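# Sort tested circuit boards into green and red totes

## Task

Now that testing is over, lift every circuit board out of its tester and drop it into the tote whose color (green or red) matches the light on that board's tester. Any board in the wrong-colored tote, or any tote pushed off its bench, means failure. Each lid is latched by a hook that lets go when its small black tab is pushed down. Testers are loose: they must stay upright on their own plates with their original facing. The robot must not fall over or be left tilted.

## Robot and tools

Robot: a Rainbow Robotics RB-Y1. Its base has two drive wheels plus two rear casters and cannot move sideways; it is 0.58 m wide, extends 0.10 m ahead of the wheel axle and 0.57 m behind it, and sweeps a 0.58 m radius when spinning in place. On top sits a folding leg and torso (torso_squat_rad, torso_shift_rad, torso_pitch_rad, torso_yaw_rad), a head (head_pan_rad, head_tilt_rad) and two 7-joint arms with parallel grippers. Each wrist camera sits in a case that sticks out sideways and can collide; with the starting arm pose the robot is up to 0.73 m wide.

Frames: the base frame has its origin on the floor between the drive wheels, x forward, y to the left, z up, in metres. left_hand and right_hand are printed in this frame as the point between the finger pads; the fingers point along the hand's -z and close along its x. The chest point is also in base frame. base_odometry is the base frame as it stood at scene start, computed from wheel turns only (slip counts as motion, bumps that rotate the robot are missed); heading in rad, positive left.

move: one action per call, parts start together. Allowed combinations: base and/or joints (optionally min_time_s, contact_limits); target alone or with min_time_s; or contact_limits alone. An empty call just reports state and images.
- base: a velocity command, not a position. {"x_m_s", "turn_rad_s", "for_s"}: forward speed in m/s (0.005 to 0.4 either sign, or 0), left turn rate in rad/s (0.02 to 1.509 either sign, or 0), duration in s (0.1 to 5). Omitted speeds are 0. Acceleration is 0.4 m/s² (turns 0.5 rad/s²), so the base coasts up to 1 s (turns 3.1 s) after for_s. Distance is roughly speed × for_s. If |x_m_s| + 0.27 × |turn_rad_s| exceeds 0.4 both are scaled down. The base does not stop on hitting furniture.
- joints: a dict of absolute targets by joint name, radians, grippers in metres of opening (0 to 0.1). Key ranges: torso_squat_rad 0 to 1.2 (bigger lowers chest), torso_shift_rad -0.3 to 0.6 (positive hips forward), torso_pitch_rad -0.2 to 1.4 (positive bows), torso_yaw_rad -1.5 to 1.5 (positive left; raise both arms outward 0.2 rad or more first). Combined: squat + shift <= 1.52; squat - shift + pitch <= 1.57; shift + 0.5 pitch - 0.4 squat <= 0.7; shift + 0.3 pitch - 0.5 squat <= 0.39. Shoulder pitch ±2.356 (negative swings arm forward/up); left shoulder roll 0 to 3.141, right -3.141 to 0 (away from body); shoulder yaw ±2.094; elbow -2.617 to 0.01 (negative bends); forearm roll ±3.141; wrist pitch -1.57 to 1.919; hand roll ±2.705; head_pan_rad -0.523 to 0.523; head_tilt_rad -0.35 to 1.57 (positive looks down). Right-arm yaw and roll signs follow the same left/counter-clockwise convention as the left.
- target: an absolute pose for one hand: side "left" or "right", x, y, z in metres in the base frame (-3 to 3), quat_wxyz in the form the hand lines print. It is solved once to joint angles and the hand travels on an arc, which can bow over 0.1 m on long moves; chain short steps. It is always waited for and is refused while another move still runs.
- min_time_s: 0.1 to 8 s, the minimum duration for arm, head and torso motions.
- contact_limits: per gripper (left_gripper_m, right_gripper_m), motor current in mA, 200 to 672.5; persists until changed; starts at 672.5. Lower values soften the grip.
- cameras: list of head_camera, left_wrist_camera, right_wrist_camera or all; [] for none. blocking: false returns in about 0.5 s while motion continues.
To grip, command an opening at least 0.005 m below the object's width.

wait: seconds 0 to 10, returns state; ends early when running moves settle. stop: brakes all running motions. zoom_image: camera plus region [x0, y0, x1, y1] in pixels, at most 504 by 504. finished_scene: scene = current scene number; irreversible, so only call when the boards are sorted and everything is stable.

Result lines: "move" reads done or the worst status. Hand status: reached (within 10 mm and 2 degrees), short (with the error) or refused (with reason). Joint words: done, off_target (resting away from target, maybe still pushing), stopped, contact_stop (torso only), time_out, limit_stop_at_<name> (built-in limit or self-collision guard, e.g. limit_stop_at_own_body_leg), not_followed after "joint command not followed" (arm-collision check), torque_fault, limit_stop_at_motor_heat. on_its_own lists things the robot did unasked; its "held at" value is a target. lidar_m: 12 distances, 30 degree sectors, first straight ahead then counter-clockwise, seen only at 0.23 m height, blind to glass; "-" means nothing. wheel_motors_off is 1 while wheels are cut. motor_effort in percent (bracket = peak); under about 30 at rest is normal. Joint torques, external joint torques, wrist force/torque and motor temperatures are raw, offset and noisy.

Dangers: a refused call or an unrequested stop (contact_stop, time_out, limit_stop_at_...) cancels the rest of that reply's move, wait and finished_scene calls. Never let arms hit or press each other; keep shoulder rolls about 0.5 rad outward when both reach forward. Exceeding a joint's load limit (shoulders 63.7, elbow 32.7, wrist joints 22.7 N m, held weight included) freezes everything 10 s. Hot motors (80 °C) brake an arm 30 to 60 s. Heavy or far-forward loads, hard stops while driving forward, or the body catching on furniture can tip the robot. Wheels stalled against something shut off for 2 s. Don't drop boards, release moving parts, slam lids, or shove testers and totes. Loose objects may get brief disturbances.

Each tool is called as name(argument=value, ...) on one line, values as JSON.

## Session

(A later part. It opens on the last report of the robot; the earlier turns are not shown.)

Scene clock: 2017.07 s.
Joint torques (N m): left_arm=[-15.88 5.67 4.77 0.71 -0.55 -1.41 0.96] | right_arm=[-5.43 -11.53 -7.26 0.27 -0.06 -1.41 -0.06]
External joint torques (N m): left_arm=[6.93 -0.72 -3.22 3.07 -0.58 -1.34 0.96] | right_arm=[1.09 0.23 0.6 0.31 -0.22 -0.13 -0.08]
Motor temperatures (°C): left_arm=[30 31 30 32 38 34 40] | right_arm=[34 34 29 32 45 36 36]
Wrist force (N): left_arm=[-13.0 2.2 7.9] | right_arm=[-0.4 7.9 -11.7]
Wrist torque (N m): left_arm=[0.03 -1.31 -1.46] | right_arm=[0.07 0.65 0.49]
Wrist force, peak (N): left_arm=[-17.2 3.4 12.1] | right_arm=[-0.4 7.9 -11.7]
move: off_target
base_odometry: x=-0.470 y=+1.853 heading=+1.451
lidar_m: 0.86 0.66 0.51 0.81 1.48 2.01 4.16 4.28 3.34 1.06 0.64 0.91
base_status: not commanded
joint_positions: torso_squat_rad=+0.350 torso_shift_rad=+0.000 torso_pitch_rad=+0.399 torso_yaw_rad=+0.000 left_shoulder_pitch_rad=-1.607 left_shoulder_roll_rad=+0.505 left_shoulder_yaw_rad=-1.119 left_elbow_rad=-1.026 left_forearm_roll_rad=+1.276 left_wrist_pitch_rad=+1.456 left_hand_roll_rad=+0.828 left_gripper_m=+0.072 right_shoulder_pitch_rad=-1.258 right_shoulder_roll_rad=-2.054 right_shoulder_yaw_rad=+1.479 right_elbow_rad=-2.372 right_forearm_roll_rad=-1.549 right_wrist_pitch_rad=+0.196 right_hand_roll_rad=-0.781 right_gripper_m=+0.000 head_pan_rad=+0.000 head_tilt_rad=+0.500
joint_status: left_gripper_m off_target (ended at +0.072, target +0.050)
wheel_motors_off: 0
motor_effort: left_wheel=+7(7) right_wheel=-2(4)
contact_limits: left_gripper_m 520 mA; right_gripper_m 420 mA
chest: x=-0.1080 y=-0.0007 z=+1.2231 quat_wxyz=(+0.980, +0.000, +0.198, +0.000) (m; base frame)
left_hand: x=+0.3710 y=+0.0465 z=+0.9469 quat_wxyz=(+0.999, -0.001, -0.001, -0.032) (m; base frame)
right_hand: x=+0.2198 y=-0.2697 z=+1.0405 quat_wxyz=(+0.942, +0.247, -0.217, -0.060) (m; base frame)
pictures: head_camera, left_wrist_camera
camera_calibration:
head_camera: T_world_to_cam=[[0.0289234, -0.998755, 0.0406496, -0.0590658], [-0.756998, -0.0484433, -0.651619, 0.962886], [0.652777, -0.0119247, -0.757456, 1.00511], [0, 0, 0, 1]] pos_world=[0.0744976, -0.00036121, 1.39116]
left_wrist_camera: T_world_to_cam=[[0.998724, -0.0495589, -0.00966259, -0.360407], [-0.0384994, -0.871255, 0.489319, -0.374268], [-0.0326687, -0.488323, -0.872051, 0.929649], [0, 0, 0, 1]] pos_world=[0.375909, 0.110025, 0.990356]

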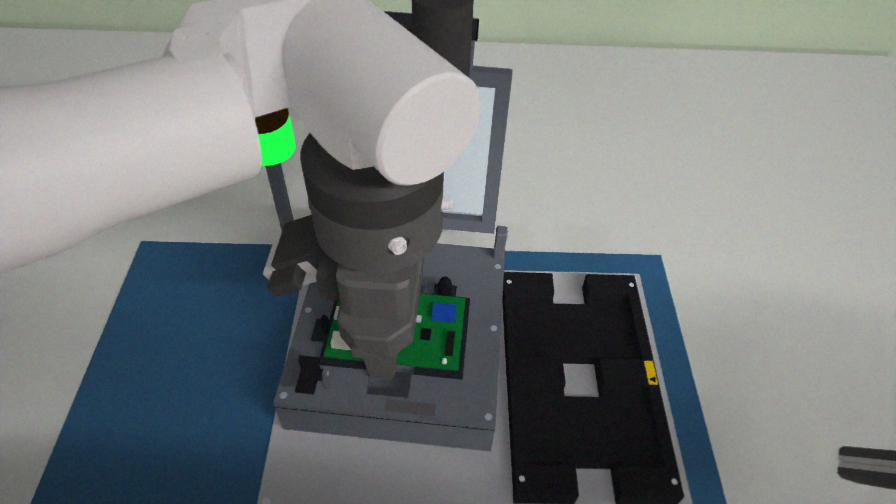

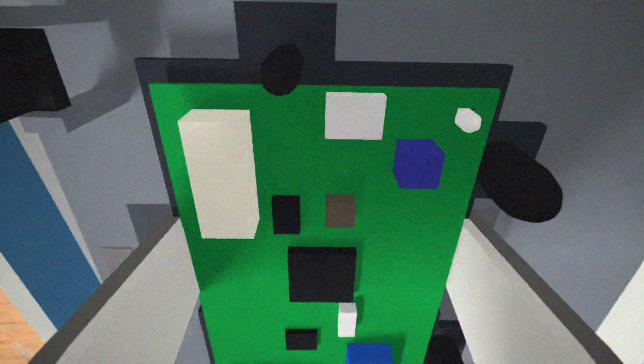

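move(joints={"left_gripper_m":0.09}, cameras=[])

move(target={"side":"left","x":0.3727,"y":0.047,"z":0.949,"quat_wxyz":[0.9995,0,0,-0.032]}, min_time_s=1, cameras=[])

move(joints={"left_gripper_m":0.05}, cameras=[])

move(contact_limits={"left_gripper_m":672}, cameras=[])

move(target={"side":"left","x":0.3727,"y":0.047,"z":0.965,"quat_wxyz":[0.9995,0,0,-0.032]}, min_time_s=2, cameras=["head_camera","left_wrist_camera"])

Scene clock: 2027.20 s.
Joint torques (N m): left_arm=[-15.62 7.45 4.71 0.99 -0.92 0.56 0.77] | right_arm=[-5.44 -11.72 -7.17 0.14 -0.09 -1.27 0.01]
External joint torques (N m): left_arm=[7.18 1.06 -3.27 3.35 -0.94 0.63 0.76] | right_arm=[1.08 0.03 0.69 0.18 -0.25 0.01 -0.02]
Motor temperatures (°C): left_arm=[30 31 30 32 38 34 40] | right_arm=[34 34 29 32 45 36 36]
Wrist force (N): left_arm=[-4.6 -4.6 0.0] | right_arm=[-0.2 8.0 -11.4]
Wrist torque (N m): left_arm=[-0.17 -0.81 -0.49] | right_arm=[0.05 0.67 0.50]
Wrist force, peak (N): left_arm=[-14.5 0.7 9.0] | right_arm=[-0.3 8.0 -11.9]
move: done
base_odometry: x=-0.470 y=+1.853 heading=+1.451
lidar_m: 0.86 0.65 0.50 0.81 1.49 2.01 4.15 4.29 3.34 1.06 0.65 0.90
base_status: not commanded
joint_positions: torso_squat_rad=+0.350 torso_shift_rad=+0.000 torso_pitch_rad=+0.399 torso_yaw_rad=+0.000 left_shoulder_pitch_rad=-1.607 left_shoulder_roll_rad=+0.505 left_shoulder_yaw_rad=-1.119 left_elbow_rad=-1.026 left_forearm_roll_rad=+1.276 left_wrist_pitch_rad=+1.456 left_hand_roll_rad=+0.828 left_gripper_m=+0.090 right_shoulder_pitch_rad=-1.258 right_shoulder_roll_rad=-2.054 right_shoulder_yaw_rad=+1.479 right_elbow_rad=-2.372 right_forearm_roll_rad=-1.549 right_wrist_pitch_rad=+0.196 right_hand_roll_rad=-0.781 right_gripper_m=+0.000 head_pan_rad=+0.000 head_tilt_rad=+0.500
joint_status: all done
wheel_motors_off: 0
motor_effort: left_wheel=+6(6) right_wheel=-3(3)
contact_limits: left_gripper_m 520 mA; right_gripper_m 420 mA
chest: x=-0.1079 y=-0.0008 z=+1.2231 quat_wxyz=(+0.980, +0.000, +0.198, +0.000) (m; base frame)
left_hand: x=+0.3710 y=+0.0462 z=+0.9468 quat_wxyz=(+0.999, -0.001, -0.001, -0.033) (m; base frame)
right_hand: x=+0.2199 y=-0.2697 z=+1.0404 quat_wxyz=(+0.942, +0.247, -0.217, -0.060) (m; base frame)
pictures: none
No camera images: "cameras" was empty.

Scene clock: 2028.53 s.
Joint torques (N m): left_arm=[-22.35 4.39 9.07 -1.13 0.36 0.34 -0.3] | right_arm=[-5.47 -11.95 -7.18 0.18 0.01 -1.39 -0.06]
External joint torques (N m): left_arm=[0.53 -2.05 1.15 1.21 0.33 0.4 -0.3] | right_arm=[1.05 -0.19 0.67 0.22 -0.14 -0.11 -0.08]
Motor temperatures (°C): left_arm=[30 31 30 32 38 34 40] | right_arm=[34 34 29 32 45 36 36]
Wrist force (N): left_arm=[-1.2 0.9 -10.7] | right_arm=[-0.4 7.9 -11.6]
Wrist torque (N m): left_arm=[-0.10 -0.37 -0.24] | right_arm=[0.08 0.66 0.49]
Wrist force, peak (N): left_arm=[-1.3 0.9 -10.8] | right_arm=[-0.1 8.1 -11.6]
move: done
base_odometry: x=-0.470 y=+1.853 heading=+1.451
lidar_m: 0.86 0.66 0.50 0.82 1.48 2.01 4.15 4.28 3.34 1.06 0.65 0.91
base_status: not commanded
joint_positions: torso_squat_rad=+0.350 torso_shift_rad=+0.000 torso_pitch_rad=+0.400 torso_yaw_rad=+0.000 left_shoulder_pitch_rad=-1.613 left_shoulder_roll_rad=+0.503 left_shoulder_yaw_rad=-1.117 left_elbow_rad=-1.013 left_forearm_roll_rad=+1.281 left_wrist_pitch_rad=+1.461 left_hand_roll_rad=+0.820 left_gripper_m=+0.090 right_shoulder_pitch_rad=-1.258 right_shoulder_roll_rad=-2.054 right_shoulder_yaw_rad=+1.479 right_elbow_rad=-2.372 right_forearm_roll_rad=-1.549 right_wrist_pitch_rad=+0.196 right_hand_roll_rad=-0.781 right_gripper_m=+0.000 head_pan_rad=+0.000 head_tilt_rad=+0.500
joint_status: all done
wheel_motors_off: 0
motor_effort: left_wheel=+6(7) right_wheel=-3(3)
contact_limits: left_gripper_m 520 mA; right_gripper_m 420 mA
chest: x=-0.1077 y=-0.0008 z=+1.2231 quat_wxyz=(+0.980, +0.000, +0.199, +0.000) (m; base frame)
left_hand: x=+0.3728 y=+0.0472 z=+0.9487 quat_wxyz=(+0.999, +0.000, +0.000, -0.032) (m; base frame)
left_hand_status: reached (checked arc, planned for 1.0 s): 0 mm and 0.0 deg off.
right_hand: x=+0.2200 y=-0.2697 z=+1.0402 quat_wxyz=(+0.942, +0.247, -0.217, -0.060) (m; base frame)
pictures: none
No camera images: "cameras" was empty.

Scene clock: 2029.47 s.
Joint torques (N m): left_arm=[-22.92 7.75 8.8 -0.68 -1.19 -0.75 0.15] | right_arm=[-5.41 -11.74 -7.27 0.35 -0.08 -1.37 -0.08]
External joint torques (N m): left_arm=[-0.05 1.32 0.88 1.66 -1.22 -0.69 0.15] | right_arm=[1.1 0.03 0.58 0.39 -0.24 -0.09 -0.1]
Motor temperatures (°C): left_arm=[30 31 30 32 38 34 40] | right_arm=[34 34 29 32 45 36 36]
Wrist force (N): left_arm=[-7.7 -1.5 -12.0] | right_arm=[-0.3 7.8 -11.6]
Wrist torque (N m): left_arm=[-0.15 -0.37 -0.54] | right_arm=[0.07 0.67 0.49]
Wrist force, peak (N): left_arm=[-18.6 -0.9 -7.7] | right_arm=[-0.3 7.8 -11.8]
move: off_target
base_odometry: x=-0.470 y=+1.853 heading=+1.451
lidar_m: 0.86 0.66 0.49 0.82 1.48 2.01 4.15 4.28 3.34 1.06 0.65 0.91
base_status: not commanded
joint_positions: torso_squat_rad=+0.350 torso_shift_rad=+0.000 torso_pitch_rad=+0.400 torso_yaw_rad=+0.000 left_shoulder_pitch_rad=-1.613 left_shoulder_roll_rad=+0.502 left_shoulder_yaw_rad=-1.117 left_elbow_rad=-1.013 left_forearm_roll_rad=+1.281 left_wrist_pitch_rad=+1.461 left_hand_roll_rad=+0.820 left_gripper_m=+0.072 right_shoulder_pitch_rad=-1.258 right_shoulder_roll_rad=-2.054 right_shoulder_yaw_rad=+1.479 right_elbow_rad=-2.372 right_forearm_roll_rad=-1.549 right_wrist_pitch_rad=+0.196 right_hand_roll_rad=-0.781 right_gripper_m=+0.000 head_pan_rad=+0.000 head_tilt_rad=+0.500
joint_status: left_gripper_m off_target (ended at +0.072, target +0.050)
wheel_motors_off: 0
motor_effort: left_wheel=+5(7) right_wheel=-2(3)
contact_limits: left_gripper_m 520 mA; right_gripper_m 420 mA
chest: x=-0.1077 y=-0.0007 z=+1.2231 quat_wxyz=(+0.980, +0.000, +0.199, +0.000) (m; base frame)
left_hand: x=+0.3725 y=+0.0468 z=+0.9486 quat_wxyz=(+0.999, +0.000, +0.000, -0.032) (m; base frame)
right_hand: x=+0.2200 y=-0.2697 z=+1.0402 quat_wxyz=(+0.942, +0.247, -0.217, -0.060) (m; base frame)
pictures: none
No camera images: "cameras" was empty.

Scene clock: 2029.77 s.
Joint torques (N m): left_arm=[-22.75 7.63 8.9 -0.69 -1.01 -0.75 0.09] | right_arm=[-5.31 -11.59 -7.35 0.22 -0.04 -1.29 0.07]
External joint torques (N m): left_arm=[0.12 1.2 0.98 1.66 -1.03 -0.68 0.09] | right_arm=[1.21 0.17 0.5 0.26 -0.2 -0.01 0.04]
Motor temperatures (°C): left_arm=[30 31 30 32 38 34 40] | right_arm=[34 34 29 32 45 36 36]
Wrist force (N): left_arm=[-7.7 -0.7 -9.9] | right_arm=[-0.2 7.7 -11.6]
Wrist torque (N m): left_arm=[-0.16 -0.43 -0.64] | right_arm=[0.09 0.68 0.49]
Wrist force, peak (N): left_arm=[-6.5 -1.1 -11.8] | right_arm=[-0.1 7.8 -11.7]
base_odometry: x=-0.470 y=+1.853 heading=+1.451
lidar_m: 0.86 0.66 0.50 0.81 1.48 2.01 4.16 4.28 3.34 1.05 0.65 0.91
base_status: not commanded
joint_positions: torso_squat_rad=+0.350 torso_shift_rad=+0.000 torso_pitch_rad=+0.400 torso_yaw_rad=+0.000 left_shoulder_pitch_rad=-1.613 left_shoulder_roll_rad=+0.502 left_shoulder_yaw_rad=-1.117 left_elbow_rad=-1.013 left_forearm_roll_rad=+1.281 left_wrist_pitch_rad=+1.461 left_hand_roll_rad=+0.820 left_gripper_m=+0.072 right_shoulder_pitch_rad=-1.258 right_shoulder_roll_rad=-2.054 right_shoulder_yaw_rad=+1.479 right_elbow_rad=-2.372 right_forearm_roll_rad=-1.549 right_wrist_pitch_rad=+0.196 right_hand_roll_rad=-0.781 right_gripper_m=+0.000 head_pan_rad=+0.000 head_tilt_rad=+0.500
joint_status: not commanded
wheel_motors_off: 0
motor_effort: left_wheel=+6(6) right_wheel=-2(4)
contact_limits: left_gripper_m 672 mA; right_gripper_m 420 mA
chest: x=-0.1077 y=-0.0007 z=+1.2231 quat_wxyz=(+0.980, +0.000, +0.199, +0.000) (m; base frame)
left_hand: x=+0.3725 y=+0.0468 z=+0.9486 quat_wxyz=(+0.999, +0.000, +0.000, -0.032) (m; base frame)
right_hand: x=+0.2200 y=-0.2697 z=+1.0402 quat_wxyz=(+0.942, +0.247, -0.217, -0.060) (m; base frame)
pictures: none
No camera images: "cameras" was empty.

Scene clock: 2032.10 s.
Joint torques (N m): left_arm=[-22.75 7.93 9.25 -2.76 0.5 0.31 0.45] | right_arm=[-5.31 -11.62 -7.38 0.13 0 -1.4 -0.02]
External joint torques (N m): left_arm=[0.18 1.36 1.11 -0.49 0.47 0.37 0.45] | right_arm=[1.21 0.14 0.47 0.17 -0.16 -0.12 -0.05]
Motor temperatures (°C): left_arm=[30 31 30 32 38 34 40] | right_arm=[34 34 29 32 45 36 36]
Wrist force (N): left_arm=[-1.7 1.0 -10.9] | right_arm=[-0.2 7.6 -11.5]
Wrist torque (N m): left_arm=[-0.11 -0.42 -0.24] | right_arm=[0.12 0.68 0.49]
Wrist force, peak (N): left_arm=[-1.4 0.0 -31.5] | right_arm=[-0.3 8.0 -11.9]
move: done
base_odometry: x=-0.470 y=+1.853 heading=+1.451
lidar_m: 0.86 0.66 0.50 0.81 1.48 2.00 4.15 4.28 3.34 1.06 0.65 0.91
base_status: not commanded
joint_positions: torso_squat_rad=+0.350 torso_shift_rad=+0.000 torso_pitch_rad=+0.400 torso_yaw_rad=+0.000 left_shoulder_pitch_rad=-1.634 left_shoulder_roll_rad=+0.521 left_shoulder_yaw_rad=-1.106 left_elbow_rad=-1.044 left_forearm_roll_rad=+1.294 left_wrist_pitch_rad=+1.493 left_hand_roll_rad=+0.834 left_gripper_m=+0.070 right_shoulder_pitch_rad=-1.258 right_shoulder_roll_rad=-2.054 right_shoulder_yaw_rad=+1.479 right_elbow_rad=-2.372 right_forearm_roll_rad=-1.549 right_wrist_pitch_rad=+0.196 right_hand_roll_rad=-0.781 right_gripper_m=+0.000 head_pan_rad=+0.000 head_tilt_rad=+0.500
joint_status: all done
wheel_motors_off: 0
motor_effort: left_wheel=+4(7) right_wheel=-3(4)
contact_limits: left_gripper_m 672 mA; right_gripper_m 420 mA
chest: x=-0.1075 y=-0.0007 z=+1.2231 quat_wxyz=(+0.980, +0.000, +0.199, +0.000) (m; base frame)
left_hand: x=+0.3730 y=+0.0469 z=+0.9641 quat_wxyz=(+0.999, +0.000, +0.000, -0.032) (m; base frame)
left_hand_status: reached (checked arc, planned for 2.0 s): 1 mm and 0.1 deg off.
right_hand: x=+0.2201 y=-0.2697 z=+1.0401 quat_wxyz=(+0.942, +0.247, -0.217, -0.060) (m; base frame)
pictures: head_camera, left_wrist_camera
camera_calibration:
head_camera: T_world_to_cam=[[0.0289193, -0.998757, 0.0406025, -0.0590493], [-0.757565, -0.0483991, -0.650963, 0.962347], [0.652119, -0.0119336, -0.758023, 1.00534], [0, 0, 0, 1]] pos_world=[0.0751442, -0.000401686, 1.39092]
left_wrist_camera: T_world_to_cam=[[0.998701, -0.0492332, -0.013148, -0.358829], [-0.0365731, -0.872169, 0.487836, -0.381515], [-0.035485, -0.486721, -0.872837, 0.94654], [0, 0, 0, 1]] pos_world=[0.377997, 0.110289, 1.00757]

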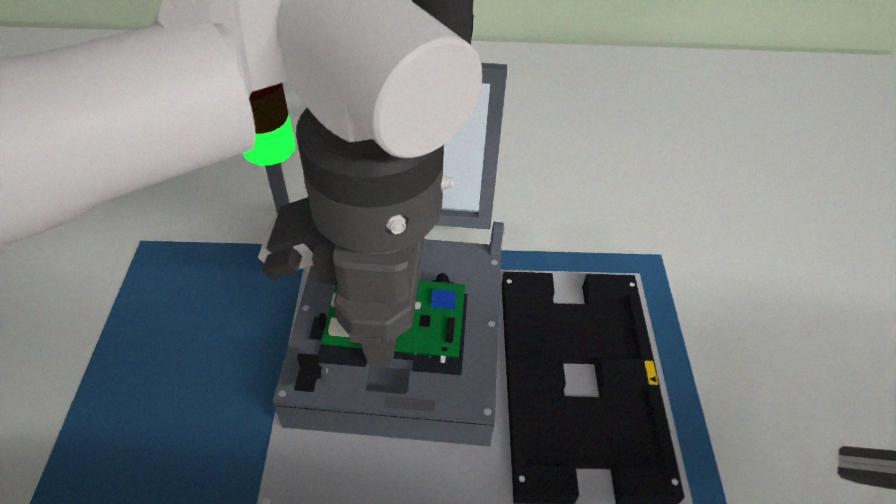

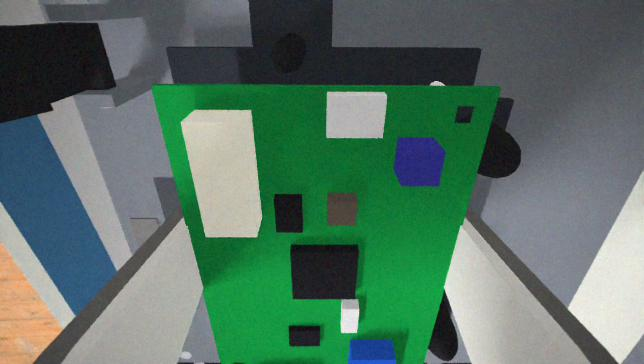

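move(target={"side":"left","x":0.36,"y":0.06,"z":1.12,"quat_wxyz":[0.9995,0,0,-0.032]}, min_time_s=3, cameras=["head_camera","left_wrist_camera"])

move(target={"side":"left","x":0.27,"y":0.30,"z":1.15,"quat_wxyz":[0.99,0,0,0.1]}, min_time_s=4, cameras=["head_camera","right_wrist_camera"])

zoom_image(camera="head_camera", region=[220, 220, 560, 500])

zoom_image(camera="right_wrist_camera", region=[100, 120, 400, 364])

Scene clock: 2045.87 s.
Joint torques (N m): left_arm=[-22.1 8.53 10.36 -1.6 0.45 0.27 0.4] | right_arm=[-5.31 -11.65 -7.42 0.12 -0.1 -1.32 -0.08]
External joint torques (N m): left_arm=[0.44 1.17 1.21 -0.45 0.42 0.33 0.4] | right_arm=[1.2 0.12 0.43 0.17 -0.26 -0.04 -0.1]
Motor temperatures (°C): left_arm=[30 31 30 32 38 34 40] | right_arm=[34 34 29 32 45 36 36]
Wrist force (N): left_arm=[-1.7 1.0 -11.4] | right_arm=[-0.2 8.1 -11.6]
Wrist torque (N m): left_arm=[-0.14 -0.37 -0.22] | right_arm=[0.04 0.67 0.50]
Wrist force, peak (N): left_arm=[-1.7 1.0 -11.5] | right_arm=[-0.5 7.8 -11.9]
move: done
base_odometry: x=-0.470 y=+1.853 heading=+1.451
lidar_m: 0.86 0.66 0.50 0.81 1.47 2.00 4.16 4.28 3.33 1.06 0.65 0.91
base_status: not commanded
joint_positions: torso_squat_rad=+0.350 torso_shift_rad=+0.000 torso_pitch_rad=+0.400 torso_yaw_rad=+0.000 left_shoulder_pitch_rad=-1.843 left_shoulder_roll_rad=+0.696 left_shoulder_yaw_rad=-0.974 left_elbow_rad=-1.252 left_forearm_roll_rad=+1.467 left_wrist_pitch_rad=+1.794 left_hand_roll_rad=+0.938 left_gripper_m=+0.070 right_shoulder_pitch_rad=-1.258 right_shoulder_roll_rad=-2.054 right_shoulder_yaw_rad=+1.479 right_elbow_rad=-2.372 right_forearm_roll_rad=-1.549 right_wrist_pitch_rad=+0.196 right_hand_roll_rad=-0.781 right_gripper_m=+0.000 head_pan_rad=+0.000 head_tilt_rad=+0.500
joint_status: all done
wheel_motors_off: 0
motor_effort: left_wheel=+6(7) right_wheel=-2(5)
contact_limits: left_gripper_m 672 mA; right_gripper_m 420 mA
chest: x=-0.1075 y=-0.0007 z=+1.2231 quat_wxyz=(+0.980, +0.000, +0.199, +0.000) (m; base frame)
left_hand: x=+0.3600 y=+0.0599 z=+1.1198 quat_wxyz=(+0.999, +0.000, +0.000, -0.032) (m; base frame)
left_hand_status: reached (checked arc, planned for 3.0 s): 0 mm and 0.0 deg off.
right_hand: x=+0.2201 y=-0.2697 z=+1.0401 quat_wxyz=(+0.942, +0.247, -0.217, -0.060) (m; base frame)
pictures: head_camera, left_wrist_camera
camera_calibration:
head_camera: T_world_to_cam=[[0.0289195, -0.998757, 0.0406023, -0.0590492], [-0.757565, -0.0483992, -0.650963, 0.962347], [0.652119, -0.0119333, -0.758023, 1.00534], [0, 0, 0, 1]] pos_world=[0.0751443, -0.000401823, 1.39092]
left_wrist_camera: T_world_to_cam=[[0.998729, -0.0487563, -0.0128105, -0.343573], [-0.0363048, -0.871954, 0.48824, -0.447125], [-0.0349749, -0.487154, -0.872615, 1.08796], [0, 0, 0, 1]] pos_world=[0.364955, 0.12338, 1.16327]

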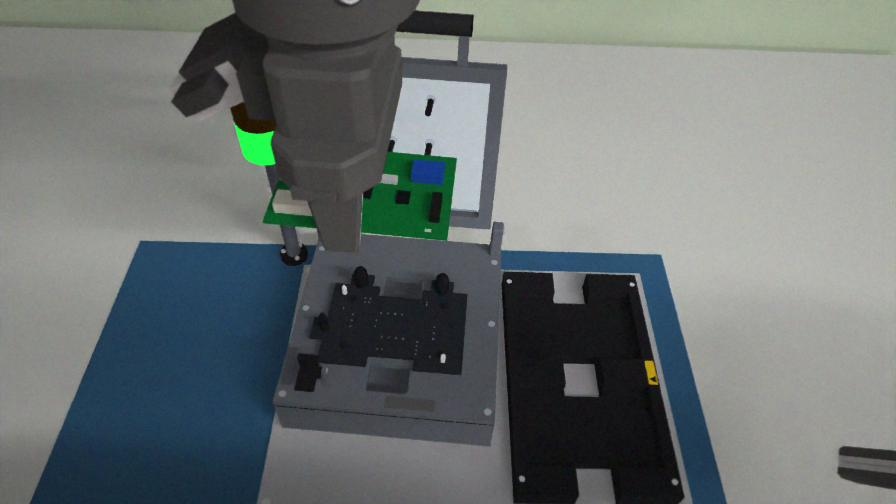

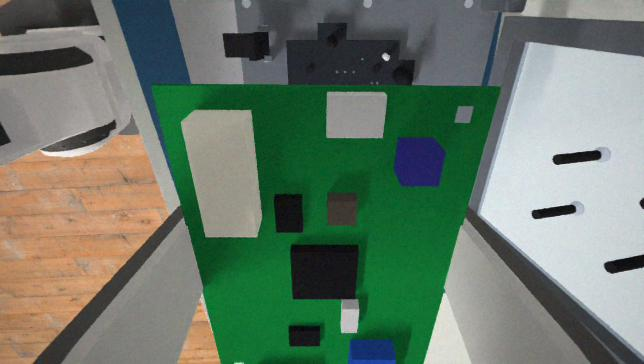

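Scene clock: 2050.20 s.
Joint torques (N m): left_arm=[-11.75 10.58 11.07 0.95 0.32 -0.37 0.45] | right_arm=[-5.14 -11.78 -7.45 0.19 -0.05 -1.3 0.05]
External joint torques (N m): left_arm=[1.82 0.72 1.11 -0.61 0.29 -0.32 0.45] | right_arm=[1.37 -0.02 0.4 0.23 -0.2 -0.01 0.02]
Motor temperatures (°C): left_arm=[30 31 30 32 38 34 40] | right_arm=[34 34 29 32 45 36 36]
Wrist force (N): left_arm=[-2.0 0.5 -11.2] | right_arm=[-0.1 7.4 -11.3]
Wrist torque (N m): left_arm=[-0.09 -0.43 -0.19] | right_arm=[0.14 0.68 0.49]
Wrist force, peak (N): left_arm=[-2.0 0.8 -11.5] | right_arm=[-0.3 8.0 -11.9]
move: done
base_odometry: x=-0.470 y=+1.853 heading=+1.451
lidar_m: 0.86 0.66 0.50 0.81 1.48 1.99 4.16 4.29 3.34 1.05 0.64 0.90
base_status: not commanded
joint_positions: torso_squat_rad=+0.350 torso_shift_rad=+0.000 torso_pitch_rad=+0.400 torso_yaw_rad=+0.000 left_shoulder_pitch_rad=-1.502 left_shoulder_roll_rad=+1.585 left_shoulder_yaw_rad=-0.832 left_elbow_rad=-1.875 left_forearm_roll_rad=+1.765 left_wrist_pitch_rad=+1.697 left_hand_roll_rad=+0.970 left_gripper_m=+0.070 right_shoulder_pitch_rad=-1.258 right_shoulder_roll_rad=-2.054 right_shoulder_yaw_rad=+1.479 right_elbow_rad=-2.372 right_forearm_roll_rad=-1.549 right_wrist_pitch_rad=+0.196 right_hand_roll_rad=-0.781 right_gripper_m=+0.000 head_pan_rad=+0.000 head_tilt_rad=+0.500
joint_status: all done
wheel_motors_off: 0
motor_effort: left_wheel=+5(7) right_wheel=-3(4)
contact_limits: left_gripper_m 672 mA; right_gripper_m 420 mA
chest: x=-0.1075 y=-0.0007 z=+1.2231 quat_wxyz=(+0.980, +0.000, +0.199, +0.000) (m; base frame)
left_hand: x=+0.2702 y=+0.2998 z=+1.1505 quat_wxyz=(+0.995, +0.003, +0.000, +0.101) (m; base frame)
left_hand_status: reached (checked arc, planned for 4.0 s): 1 mm and 0.4 deg off.
right_hand: x=+0.2201 y=-0.2697 z=+1.0401 quat_wxyz=(+0.942, +0.247, -0.217, -0.060) (m; base frame)
pictures: head_camera, right_wrist_camera
camera_calibration:
head_camera: T_world_to_cam=[[0.0289195, -0.998757, 0.0406024, -0.0590492], [-0.757565, -0.0483992, -0.650963, 0.962347], [0.652119, -0.0119335, -0.758023, 1.00534], [0, 0, 0, 1]] pos_world=[0.0751442, -0.000401682, 1.39092]
right_wrist_camera: T_world_to_cam=[[-0.89068, 0.245687, -0.382528, 0.66265], [-0.180013, 0.582051, 0.792977, -0.59494], [0.417475, 0.775148, -0.474194, 0.682065], [0, 0, 0, 1]] pos_world=[0.198367, -0.34522, 1.04869]

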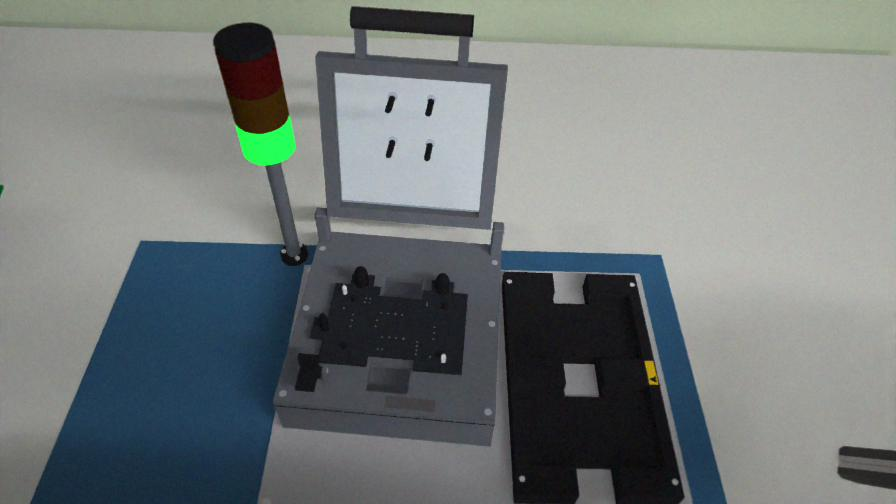

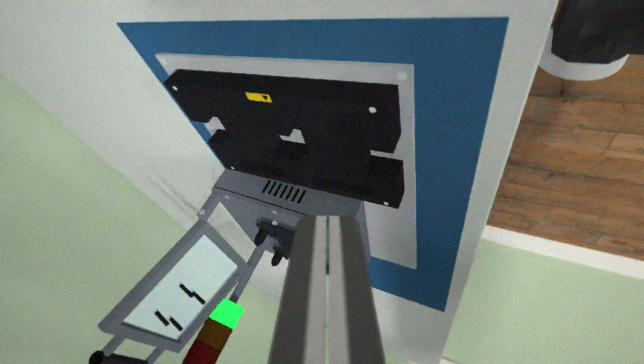

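Scaled by 1.482 from the camera's 896x504 image, which has a finer 1280x720 frame.

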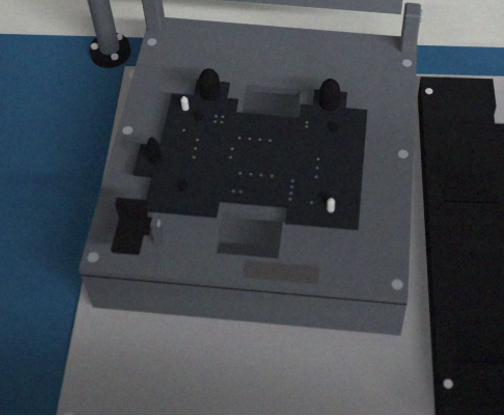

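Scaled by 1.680 from the camera's 644x364 image, which has a finer 1265x715 frame.

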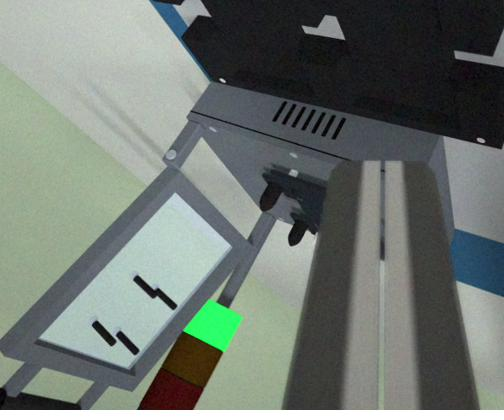

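move(target={"side":"right","x":0.42,"y":-0.27,"z":1.12,"quat_wxyz":[0.967,0.247,0,-0.06]}, min_time_s=2, cameras=["head_camera","right_wrist_camera"])

zoom_image(camera="right_wrist_camera", region=[100, 0, 500, 364])

Scene clock: 2069.17 s.
Joint torques (N m): left_arm=[-12.03 10 10.98 1.09 0.32 -0.29 0.49] | right_arm=[-19.65 -10.87 -7.98 1.12 -0.71 -0.46 -0.04]
External joint torques (N m): left_arm=[1.55 0.14 1.02 -0.47 0.3 -0.24 0.49] | right_arm=[2.63 0.01 -0.22 0.78 0.04 -0.27 -0.04]
Motor temperatures (°C): left_arm=[30 32 30 32 38 34 40] | right_arm=[34 34 29 32 45 36 36]
Wrist force (N): left_arm=[-2.0 0.6 -11.3] | right_arm=[2.6 7.8 -12.2]
Wrist torque (N m): left_arm=[-0.11 -0.43 -0.20] | right_arm=[0.12 0.86 0.51]
Wrist force, peak (N): left_arm=[-1.9 0.5 -11.5] | right_arm=[1.0 9.1 -12.8]
move: done
base_odometry: x=-0.470 y=+1.853 heading=+1.451
lidar_m: 0.86 0.67 0.50 0.81 1.48 2.00 4.16 4.27 3.34 1.05 0.65 0.91
base_status: not commanded
joint_positions: torso_squat_rad=+0.350 torso_shift_rad=+0.000 torso_pitch_rad=+0.400 torso_yaw_rad=+0.000 left_shoulder_pitch_rad=-1.502 left_shoulder_roll_rad=+1.585 left_shoulder_yaw_rad=-0.832 left_elbow_rad=-1.875 left_forearm_roll_rad=+1.765 left_wrist_pitch_rad=+1.697 left_hand_roll_rad=+0.970 left_gripper_m=+0.070 right_shoulder_pitch_rad=-1.730 right_shoulder_roll_rad=-1.153 right_shoulder_yaw_rad=+1.165 right_elbow_rad=-0.789 right_forearm_roll_rad=-2.104 right_wrist_pitch_rad=+1.528 right_hand_roll_rad=-0.218 right_gripper_m=+0.000 head_pan_rad=+0.000 head_tilt_rad=+0.500
joint_status: all done
wheel_motors_off: 0
motor_effort: left_wheel=+5(7) right_wheel=-2(4)
contact_limits: left_gripper_m 672 mA; right_gripper_m 420 mA
chest: x=-0.1076 y=-0.0007 z=+1.2231 quat_wxyz=(+0.980, +0.000, +0.199, +0.000) (m; base frame)
left_hand: x=+0.2701 y=+0.2999 z=+1.1506 quat_wxyz=(+0.995, +0.003, +0.000, +0.101) (m; base frame)
right_hand: x=+0.4199 y=-0.2697 z=+1.1203 quat_wxyz=(+0.967, +0.247, -0.001, -0.060) (m; base frame)
right_hand_status: reached (checked arc, planned for 2.0 s): 0 mm and 0.1 deg off.
pictures: head_camera, right_wrist_camera
camera_calibration:
head_camera: T_world_to_cam=[[0.0289568, -0.998755, 0.0406304, -0.0590493], [-0.757489, -0.0484472, -0.651048, 0.962429], [0.652206, -0.0119248, -0.757948, 1.0053], [0, 0, 0, 1]] pos_world=[0.0750743, -0.000360738, 1.39095]
right_wrist_camera: T_world_to_cam=[[-0.989587, 0.142097, 0.0229248, 0.43063], [0.100321, 0.566716, 0.817783, -0.772204], [0.103213, 0.811567, -0.57507, 0.89153], [0, 0, 0, 1]] pos_world=[0.411596, -0.347108, 1.13432]

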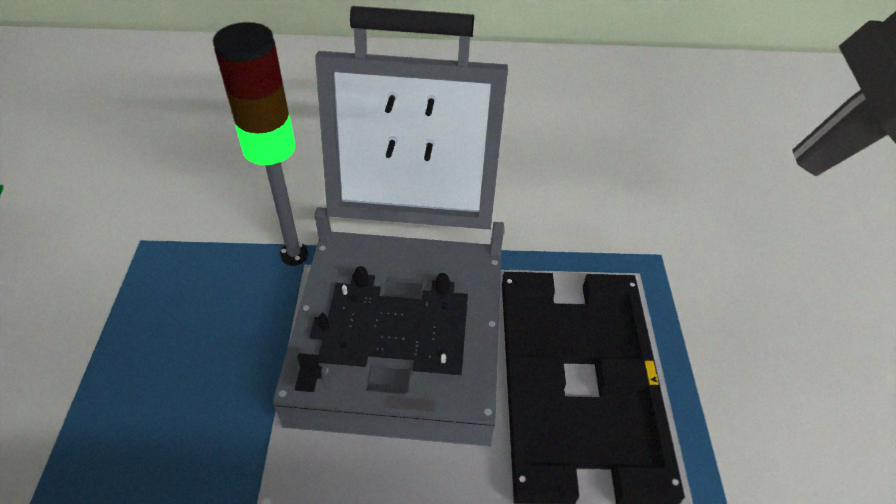

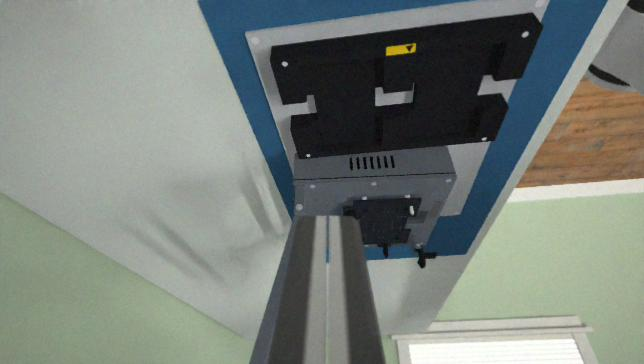

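Scaled by 1.260 from the camera's 644x364 image, which has a finer 1265x715 frame.

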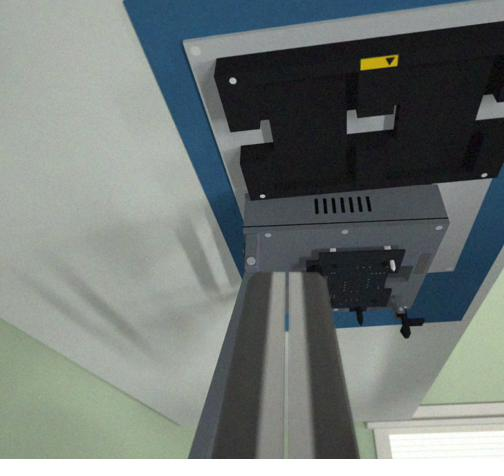

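move(target={"side":"right","x":0.22,"y":-0.16,"z":1.08,"quat_wxyz":[0.943,0.253,-0.209,-0.056]}, min_time_s=2, cameras=[])

move(target={"side":"right","x":0.22,"y":-0.052,"z":0.935,"quat_wxyz":[0.943,0.253,-0.209,-0.056]}, min_time_s=2, cameras=["head_camera","right_wrist_camera"])

zoom_image(camera="head_camera", region=[220, 220, 560, 500])

Scene clock: 2121.50 s.
Joint torques (N m): left_arm=[-12.17 9.85 10.98 1.26 0.32 -0.17 0.5] | right_arm=[-7.48 -9.22 -7.53 -0.06 0.2 -0.83 0.4]
External joint torques (N m): left_arm=[1.4 -0.02 1.02 -0.29 0.3 -0.12 0.5] | right_arm=[1.54 0.08 0.77 0.26 -0.43 0.17 0.37]
Motor temperatures (°C): left_arm=[30 32 30 32 38 34 40] | right_arm=[35 34 29 32 45 35 36]
Wrist force (N): left_arm=[-2.3 0.5 -11.0] | right_arm=[-0.3 7.5 -11.6]
Wrist torque (N m): left_arm=[-0.08 -0.46 -0.19] | right_arm=[0.11 0.68 0.51]
Wrist force, peak (N): left_arm=[-2.1 0.7 -11.5] | right_arm=[0.6 9.7 -12.8]
move: done
base_odometry: x=-0.470 y=+1.853 heading=+1.451
lidar_m: 0.86 0.66 0.50 0.81 1.48 2.01 4.16 4.27 3.34 1.06 0.65 0.90
base_status: not commanded
joint_positions: torso_squat_rad=+0.350 torso_shift_rad=+0.000 torso_pitch_rad=+0.400 torso_yaw_rad=+0.000 left_shoulder_pitch_rad=-1.502 left_shoulder_roll_rad=+1.585 left_shoulder_yaw_rad=-0.832 left_elbow_rad=-1.875 left_forearm_roll_rad=+1.765 left_wrist_pitch_rad=+1.697 left_hand_roll_rad=+0.970 left_gripper_m=+0.070 right_shoulder_pitch_rad=-1.351 right_shoulder_roll_rad=-1.819 right_shoulder_yaw_rad=+1.201 right_elbow_rad=-2.581 right_forearm_roll_rad=-1.032 right_wrist_pitch_rad=+0.608 right_hand_roll_rad=-1.614 right_gripper_m=+0.000 head_pan_rad=+0.000 head_tilt_rad=+0.500
joint_status: all done
wheel_motors_off: 0
motor_effort: left_wheel=+5(6) right_wheel=-3(6)
contact_limits: left_gripper_m 672 mA; right_gripper_m 420 mA
chest: x=-0.1076 y=-0.0007 z=+1.2231 quat_wxyz=(+0.980, +0.000, +0.199, +0.000) (m; base frame)
left_hand: x=+0.2701 y=+0.2999 z=+1.1506 quat_wxyz=(+0.995, +0.003, +0.000, +0.101) (m; base frame)
right_hand: x=+0.2203 y=-0.1599 z=+1.0804 quat_wxyz=(+0.943, +0.254, -0.208, -0.055) (m; base frame)
right_hand_status: reached (checked arc, planned for 2.1 s): 1 mm and 0.2 deg off.
pictures: none
No camera images: "cameras" was empty.

Scene clock: 2123.83 s.
Joint torques (N m): left_arm=[-12.29 9.87 10.77 1.21 0.3 -0.17 0.43] | right_arm=[-11.02 -5.2 -7.6 -4.54 0.84 -0.55 -0.15]
External joint torques (N m): left_arm=[1.29 0.01 0.81 -0.34 0.28 -0.12 0.43] | right_arm=[2.14 2.03 0.91 1.11 -0.19 0.11 -0.17]
Motor temperatures (°C): left_arm=[30 32 30 32 38 34 40] | right_arm=[35 34 29 32 45 35 36]
Wrist force (N): left_arm=[-2.1 0.9 -10.9] | right_arm=[-0.2 7.7 -11.6]
Wrist torque (N m): left_arm=[-0.12 -0.45 -0.20] | right_arm=[0.11 0.68 0.51]
Wrist force, peak (N): left_arm=[-2.3 0.7 -11.4] | right_arm=[0.3 8.0 -11.9]
move: done
base_odometry: x=-0.470 y=+1.853 heading=+1.451
lidar_m: 0.86 0.65 0.50 0.80 1.48 2.01 4.16 4.28 3.34 1.06 0.64 0.91
base_status: not commanded
joint_positions: torso_squat_rad=+0.350 torso_shift_rad=+0.000 torso_pitch_rad=+0.400 torso_yaw_rad=+0.000 left_shoulder_pitch_rad=-1.502 left_shoulder_roll_rad=+1.585 left_shoulder_yaw_rad=-0.832 left_elbow_rad=-1.875 left_forearm_roll_rad=+1.765 left_wrist_pitch_rad=+1.697 left_hand_roll_rad=+0.970 left_gripper_m=+0.070 right_shoulder_pitch_rad=-1.137 right_shoulder_roll_rad=-1.080 right_shoulder_yaw_rad=+1.361 right_elbow_rad=-2.292 right_forearm_roll_rad=-0.315 right_wrist_pitch_rad=+0.926 right_hand_roll_rad=-1.959 right_gripper_m=+0.000 head_pan_rad=+0.000 head_tilt_rad=+0.500
joint_status: all done
wheel_motors_off: 0
motor_effort: left_wheel=+3(6) right_wheel=-3(5)
contact_limits: left_gripper_m 672 mA; right_gripper_m 420 mA
chest: x=-0.1076 y=-0.0007 z=+1.2231 quat_wxyz=(+0.980, +0.000, +0.199, +0.000) (m; base frame)
left_hand: x=+0.2701 y=+0.2999 z=+1.1506 quat_wxyz=(+0.995, +0.003, +0.000, +0.101) (m; base frame)
right_hand: x=+0.2202 y=-0.0521 z=+0.9353 quat_wxyz=(+0.943, +0.253, -0.209, -0.056) (m; base frame)
right_hand_status: reached (checked arc, planned for 2.0 s): 0 mm and 0.0 deg off.
pictures: head_camera, right_wrist_camera
camera_calibration:
head_camera: T_world_to_cam=[[0.0289248, -0.998756, 0.0406167, -0.0590519], [-0.75748, -0.0484142, -0.65106, 0.962439], [0.652217, -0.0119346, -0.757938, 1.0053], [0, 0, 0, 1]] pos_world=[0.075064, -0.00038497, 1.39096]
right_wrist_camera: T_world_to_cam=[[-0.898701, 0.236493, -0.369333, 0.558089], [-0.178541, 0.571907, 0.800653, -0.646503], [0.400573, 0.785489, -0.47175, 0.46562], [0, 0, 0, 1]] pos_world=[0.199614, -0.127984, 0.943401]

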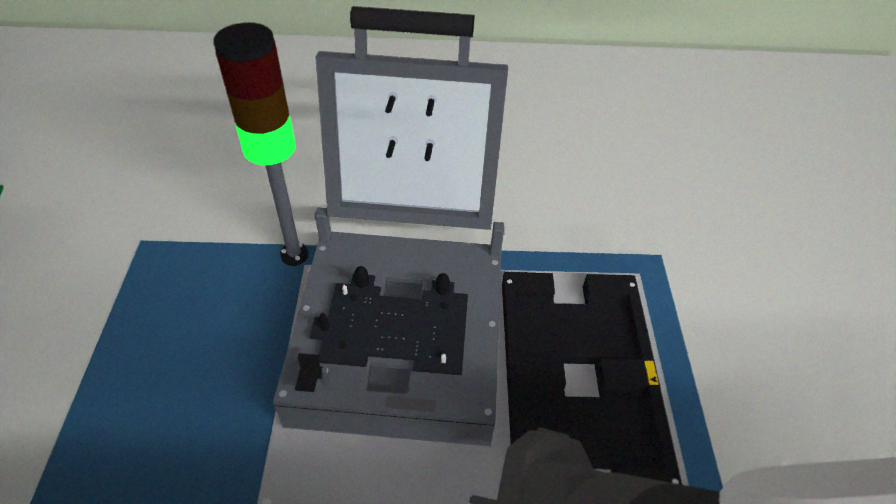

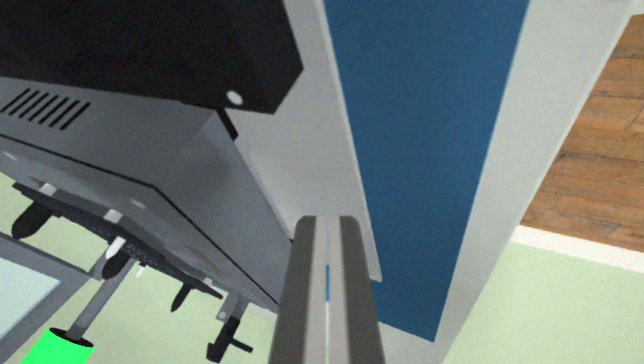

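Scaled by 1.482 from the camera's 896x504 image, which has a finer 1280x720 frame.

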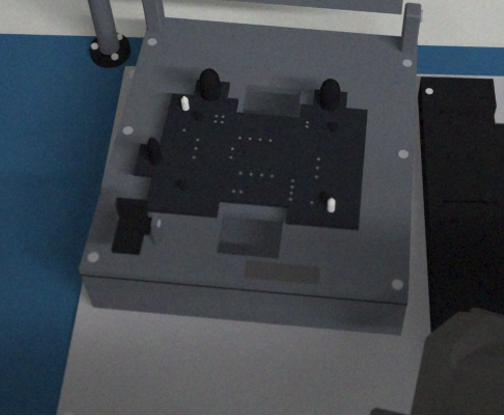

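move(target={"side":"right","x":0.262,"y":-0.054,"z":0.932,"quat_wxyz":[0.943,0.253,-0.209,-0.056]}, min_time_s=2, cameras=["head_camera"])

zoom_image(camera="head_camera", region=[220, 220, 560, 500])

Scene clock: 2131.40 s.
Joint torques (N m): left_arm=[-12 10.05 10.74 1.26 0.38 -0.15 0.4] | right_arm=[-14.92 -5.01 -10.16 -3.37 0.39 -1.08 0.32]
External joint torques (N m): left_arm=[1.57 0.19 0.77 -0.29 0.35 -0.1 0.4] | right_arm=[0 2.7 -0.7 1.33 -0.52 -0.33 0.3]
Motor temperatures (°C): left_arm=[30 32 30 32 38 34 40] | right_arm=[35 34 29 32 45 35 36]
Wrist force (N): left_arm=[-2.1 0.6 -11.3] | right_arm=[-0.1 7.5 -11.7]
Wrist torque (N m): left_arm=[-0.10 -0.44 -0.20] | right_arm=[0.11 0.69 0.48]
Wrist force, peak (N): left_arm=[-2.0 0.6 -11.6] | right_arm=[0.0 7.7 -12.0]
move: done
base_odometry: x=-0.470 y=+1.853 heading=+1.451
lidar_m: 0.86 0.66 0.50 0.81 1.48 2.00 4.16 4.28 3.35 1.06 0.65 0.90
base_status: not commanded
joint_positions: torso_squat_rad=+0.350 torso_shift_rad=+0.000 torso_pitch_rad=+0.400 torso_yaw_rad=+0.000 left_shoulder_pitch_rad=-1.502 left_shoulder_roll_rad=+1.585 left_shoulder_yaw_rad=-0.832 left_elbow_rad=-1.875 left_forearm_roll_rad=+1.765 left_wrist_pitch_rad=+1.697 left_hand_roll_rad=+0.970 left_gripper_m=+0.070 right_shoulder_pitch_rad=-1.207 right_shoulder_roll_rad=-1.074 right_shoulder_yaw_rad=+1.349 right_elbow_rad=-2.146 right_forearm_roll_rad=-0.441 right_wrist_pitch_rad=+0.813 right_hand_roll_rad=-1.879 right_gripper_m=+0.000 head_pan_rad=+0.000 head_tilt_rad=+0.500
joint_status: all done
wheel_motors_off: 0
motor_effort: left_wheel=+5(6) right_wheel=-3(5)
contact_limits: left_gripper_m 672 mA; right_gripper_m 420 mA
chest: x=-0.1076 y=-0.0007 z=+1.2231 quat_wxyz=(+0.980, +0.000, +0.199, +0.000) (m; base frame)
left_hand: x=+0.2701 y=+0.2999 z=+1.1506 quat_wxyz=(+0.995, +0.003, +0.000, +0.101) (m; base frame)
right_hand: x=+0.2619 y=-0.0544 z=+0.9322 quat_wxyz=(+0.943, +0.253, -0.210, -0.057) (m; base frame)
right_hand_status: reached (checked arc, planned for 2.0 s): 0 mm and 0.1 deg off.
pictures: head_camera
camera_calibration:
head_camera: T_world_to_cam=[[0.0289253, -0.998756, 0.0406166, -0.0590518], [-0.75748, -0.0484144, -0.651061, 0.962439], [0.652217, -0.0119341, -0.757938, 1.0053], [0, 0, 0, 1]] pos_world=[0.0750639, -0.000384994, 1.39096]

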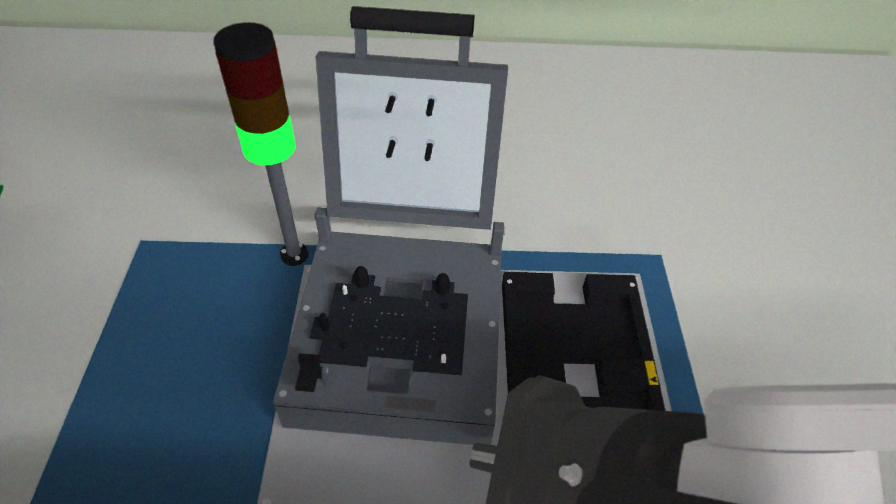

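Scaled by 1.482 from the camera's 896x504 image, which has a finer 1280x720 frame.

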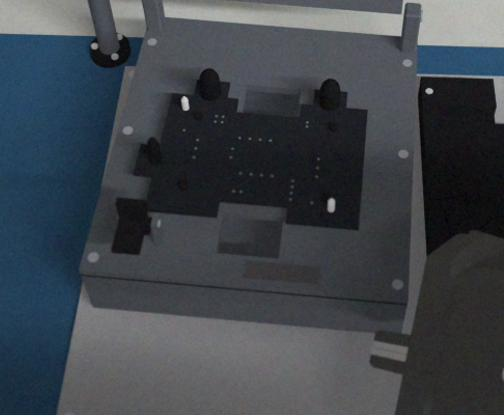

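move(target={"side":"right","x":0.274,"y":-0.056,"z":0.932,"quat_wxyz":[0.943,0.253,-0.209,-0.056]}, min_time_s=1.5, cameras=[])

move(target={"side":"right","x":0.282,"y":-0.056,"z":0.932,"quat_wxyz":[0.943,0.253,-0.209,-0.056]}, min_time_s=1.5, cameras=["head_camera"])

zoom_image(camera="head_camera", region=[220, 220, 560, 500])

Scene clock: 2140.07 s.
Joint torques (N m): left_arm=[-12.24 9.82 10.89 1.22 0.31 -0.19 0.43] | right_arm=[-15.65 -9.4 -9.21 -3.06 0.3 -1.06 0.37]
External joint torques (N m): left_arm=[1.34 -0.04 0.93 -0.33 0.29 -0.14 0.43] | right_arm=[-0.24 -1.52 0.48 1.35 -0.58 -0.28 0.35]
Motor temperatures (°C): left_arm=[30 32 30 32 38 34 40] | right_arm=[35 34 29 32 45 35 36]
Wrist force (N): left_arm=[-2.1 0.9 -11.1] | right_arm=[-0.3 7.4 -11.4]
Wrist torque (N m): left_arm=[-0.13 -0.44 -0.20] | right_arm=[0.14 0.66 0.48]
Wrist force, peak (N): left_arm=[-1.9 0.9 -11.6] | right_arm=[-0.4 7.6 -11.8]
move: done
base_odometry: x=-0.470 y=+1.853 heading=+1.451
lidar_m: 0.86 0.66 0.50 0.81 1.48 2.01 4.16 4.29 3.35 1.06 0.66 0.91
base_status: not commanded
joint_positions: torso_squat_rad=+0.350 torso_shift_rad=+0.000 torso_pitch_rad=+0.400 torso_yaw_rad=+0.000 left_shoulder_pitch_rad=-1.502 left_shoulder_roll_rad=+1.585 left_shoulder_yaw_rad=-0.832 left_elbow_rad=-1.875 left_forearm_roll_rad=+1.765 left_wrist_pitch_rad=+1.697 left_hand_roll_rad=+0.970 left_gripper_m=+0.070 right_shoulder_pitch_rad=-1.229 right_shoulder_roll_rad=-1.075 right_shoulder_yaw_rad=+1.349 right_elbow_rad=-2.106 right_forearm_roll_rad=-0.480 right_wrist_pitch_rad=+0.780 right_hand_roll_rad=-1.853 right_gripper_m=+0.000 head_pan_rad=+0.000 head_tilt_rad=+0.500
joint_status: all done
wheel_motors_off: 0
motor_effort: left_wheel=+3(5) right_wheel=-3(5)
contact_limits: left_gripper_m 672 mA; right_gripper_m 420 mA
chest: x=-0.1076 y=-0.0007 z=+1.2231 quat_wxyz=(+0.980, +0.000, +0.199, +0.000) (m; base frame)
left_hand: x=+0.2701 y=+0.2999 z=+1.1506 quat_wxyz=(+0.995, +0.003, +0.000, +0.101) (m; base frame)
right_hand: x=+0.2738 y=-0.0559 z=+0.9327 quat_wxyz=(+0.942, +0.254, -0.210, -0.057) (m; base frame)
right_hand_status: reached (checked arc, planned for 1.5 s): 1 mm and 0.2 deg off.
pictures: none
No camera images: "cameras" was empty.

Scene clock: 2141.90 s.
Joint torques (N m): left_arm=[-12.17 9.86 10.77 1.31 0.27 -0.18 0.44] | right_arm=[-19.38 -6.32 -11.98 -0.46 2.04 -1.21 0.51]
External joint torques (N m): left_arm=[1.4 0 0.81 -0.24 0.25 -0.13 0.44] | right_arm=[-3.62 1.63 -2.14 3.76 1.19 -0.41 0.49]
Motor temperatures (°C): left_arm=[30 32 30 32 38 34 40] | right_arm=[35 34 29 32 45 35 36]
Wrist force (N): left_arm=[-2.1 0.8 -11.0] | right_arm=[-9.3 5.2 -5.5]
Wrist torque (N m): left_arm=[-0.15 -0.43 -0.20] | right_arm=[0.00 0.87 0.40]
Wrist force, peak (N): left_arm=[-2.4 0.7 -11.6] | right_arm=[-10.3 9.0 -3.4]
move: done
base_odometry: x=-0.470 y=+1.853 heading=+1.451
lidar_m: 0.86 0.66 0.49 0.82 1.48 1.99 4.16 4.28 3.34 1.05 0.65 0.90
base_status: not commanded
joint_positions: torso_squat_rad=+0.350 torso_shift_rad=+0.000 torso_pitch_rad=+0.400 torso_yaw_rad=+0.000 left_shoulder_pitch_rad=-1.502 left_shoulder_roll_rad=+1.585 left_shoulder_yaw_rad=-0.832 left_elbow_rad=-1.875 left_forearm_roll_rad=+1.765 left_wrist_pitch_rad=+1.697 left_hand_roll_rad=+0.970 left_gripper_m=+0.070 right_shoulder_pitch_rad=-1.245 right_shoulder_roll_rad=-1.071 right_shoulder_yaw_rad=+1.353 right_elbow_rad=-2.076 right_forearm_roll_rad=-0.510 right_wrist_pitch_rad=+0.760 right_hand_roll_rad=-1.832 right_gripper_m=+0.000 head_pan_rad=+0.000 head_tilt_rad=+0.500
joint_status: all done
wheel_motors_off: 0
motor_effort: left_wheel=+4(6) right_wheel=-3(6)
contact_limits: left_gripper_m 672 mA; right_gripper_m 420 mA
chest: x=-0.1077 y=-0.0007 z=+1.2231 quat_wxyz=(+0.980, +0.000, +0.199, +0.000) (m; base frame)
left_hand: x=+0.2700 y=+0.2999 z=+1.1506 quat_wxyz=(+0.995, +0.003, +0.000, +0.101) (m; base frame)
right_hand: x=+0.2812 y=-0.0563 z=+0.9319 quat_wxyz=(+0.943, +0.253, -0.209, -0.057) (m; base frame)
right_hand_status: reached (checked arc, planned for 1.5 s): 1 mm and 0.1 deg off.
pictures: head_camera
camera_calibration:
head_camera: T_world_to_cam=[[0.0289214, -0.998756, 0.0406193, -0.0590535], [-0.757421, -0.0484143, -0.65113, 0.962476], [0.652286, -0.0119344, -0.757879, 1.00529], [0, 0, 0, 1]] pos_world=[0.0749686, -0.000384881, 1.39098]

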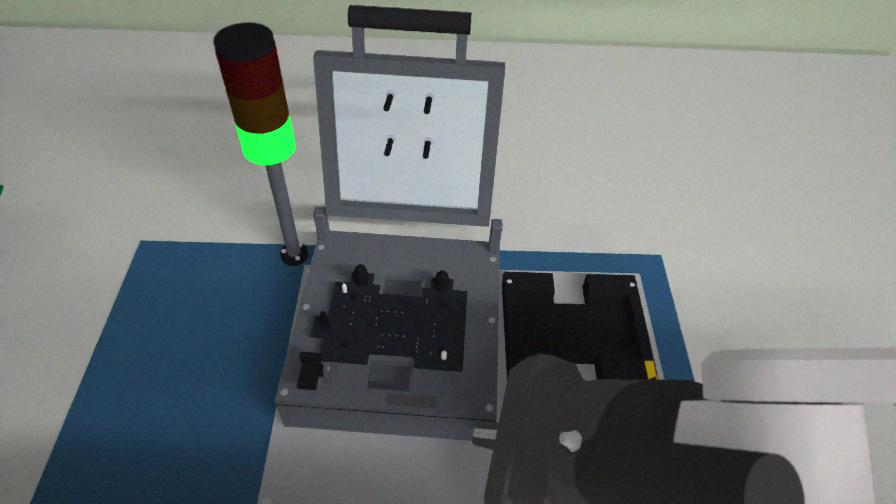

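Scaled by 1.482 from the camera's 896x504 image, which has a finer 1280x720 frame.

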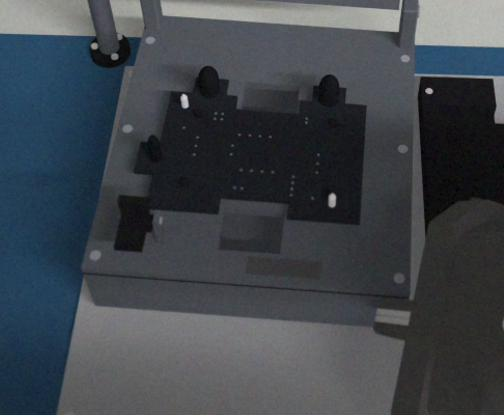

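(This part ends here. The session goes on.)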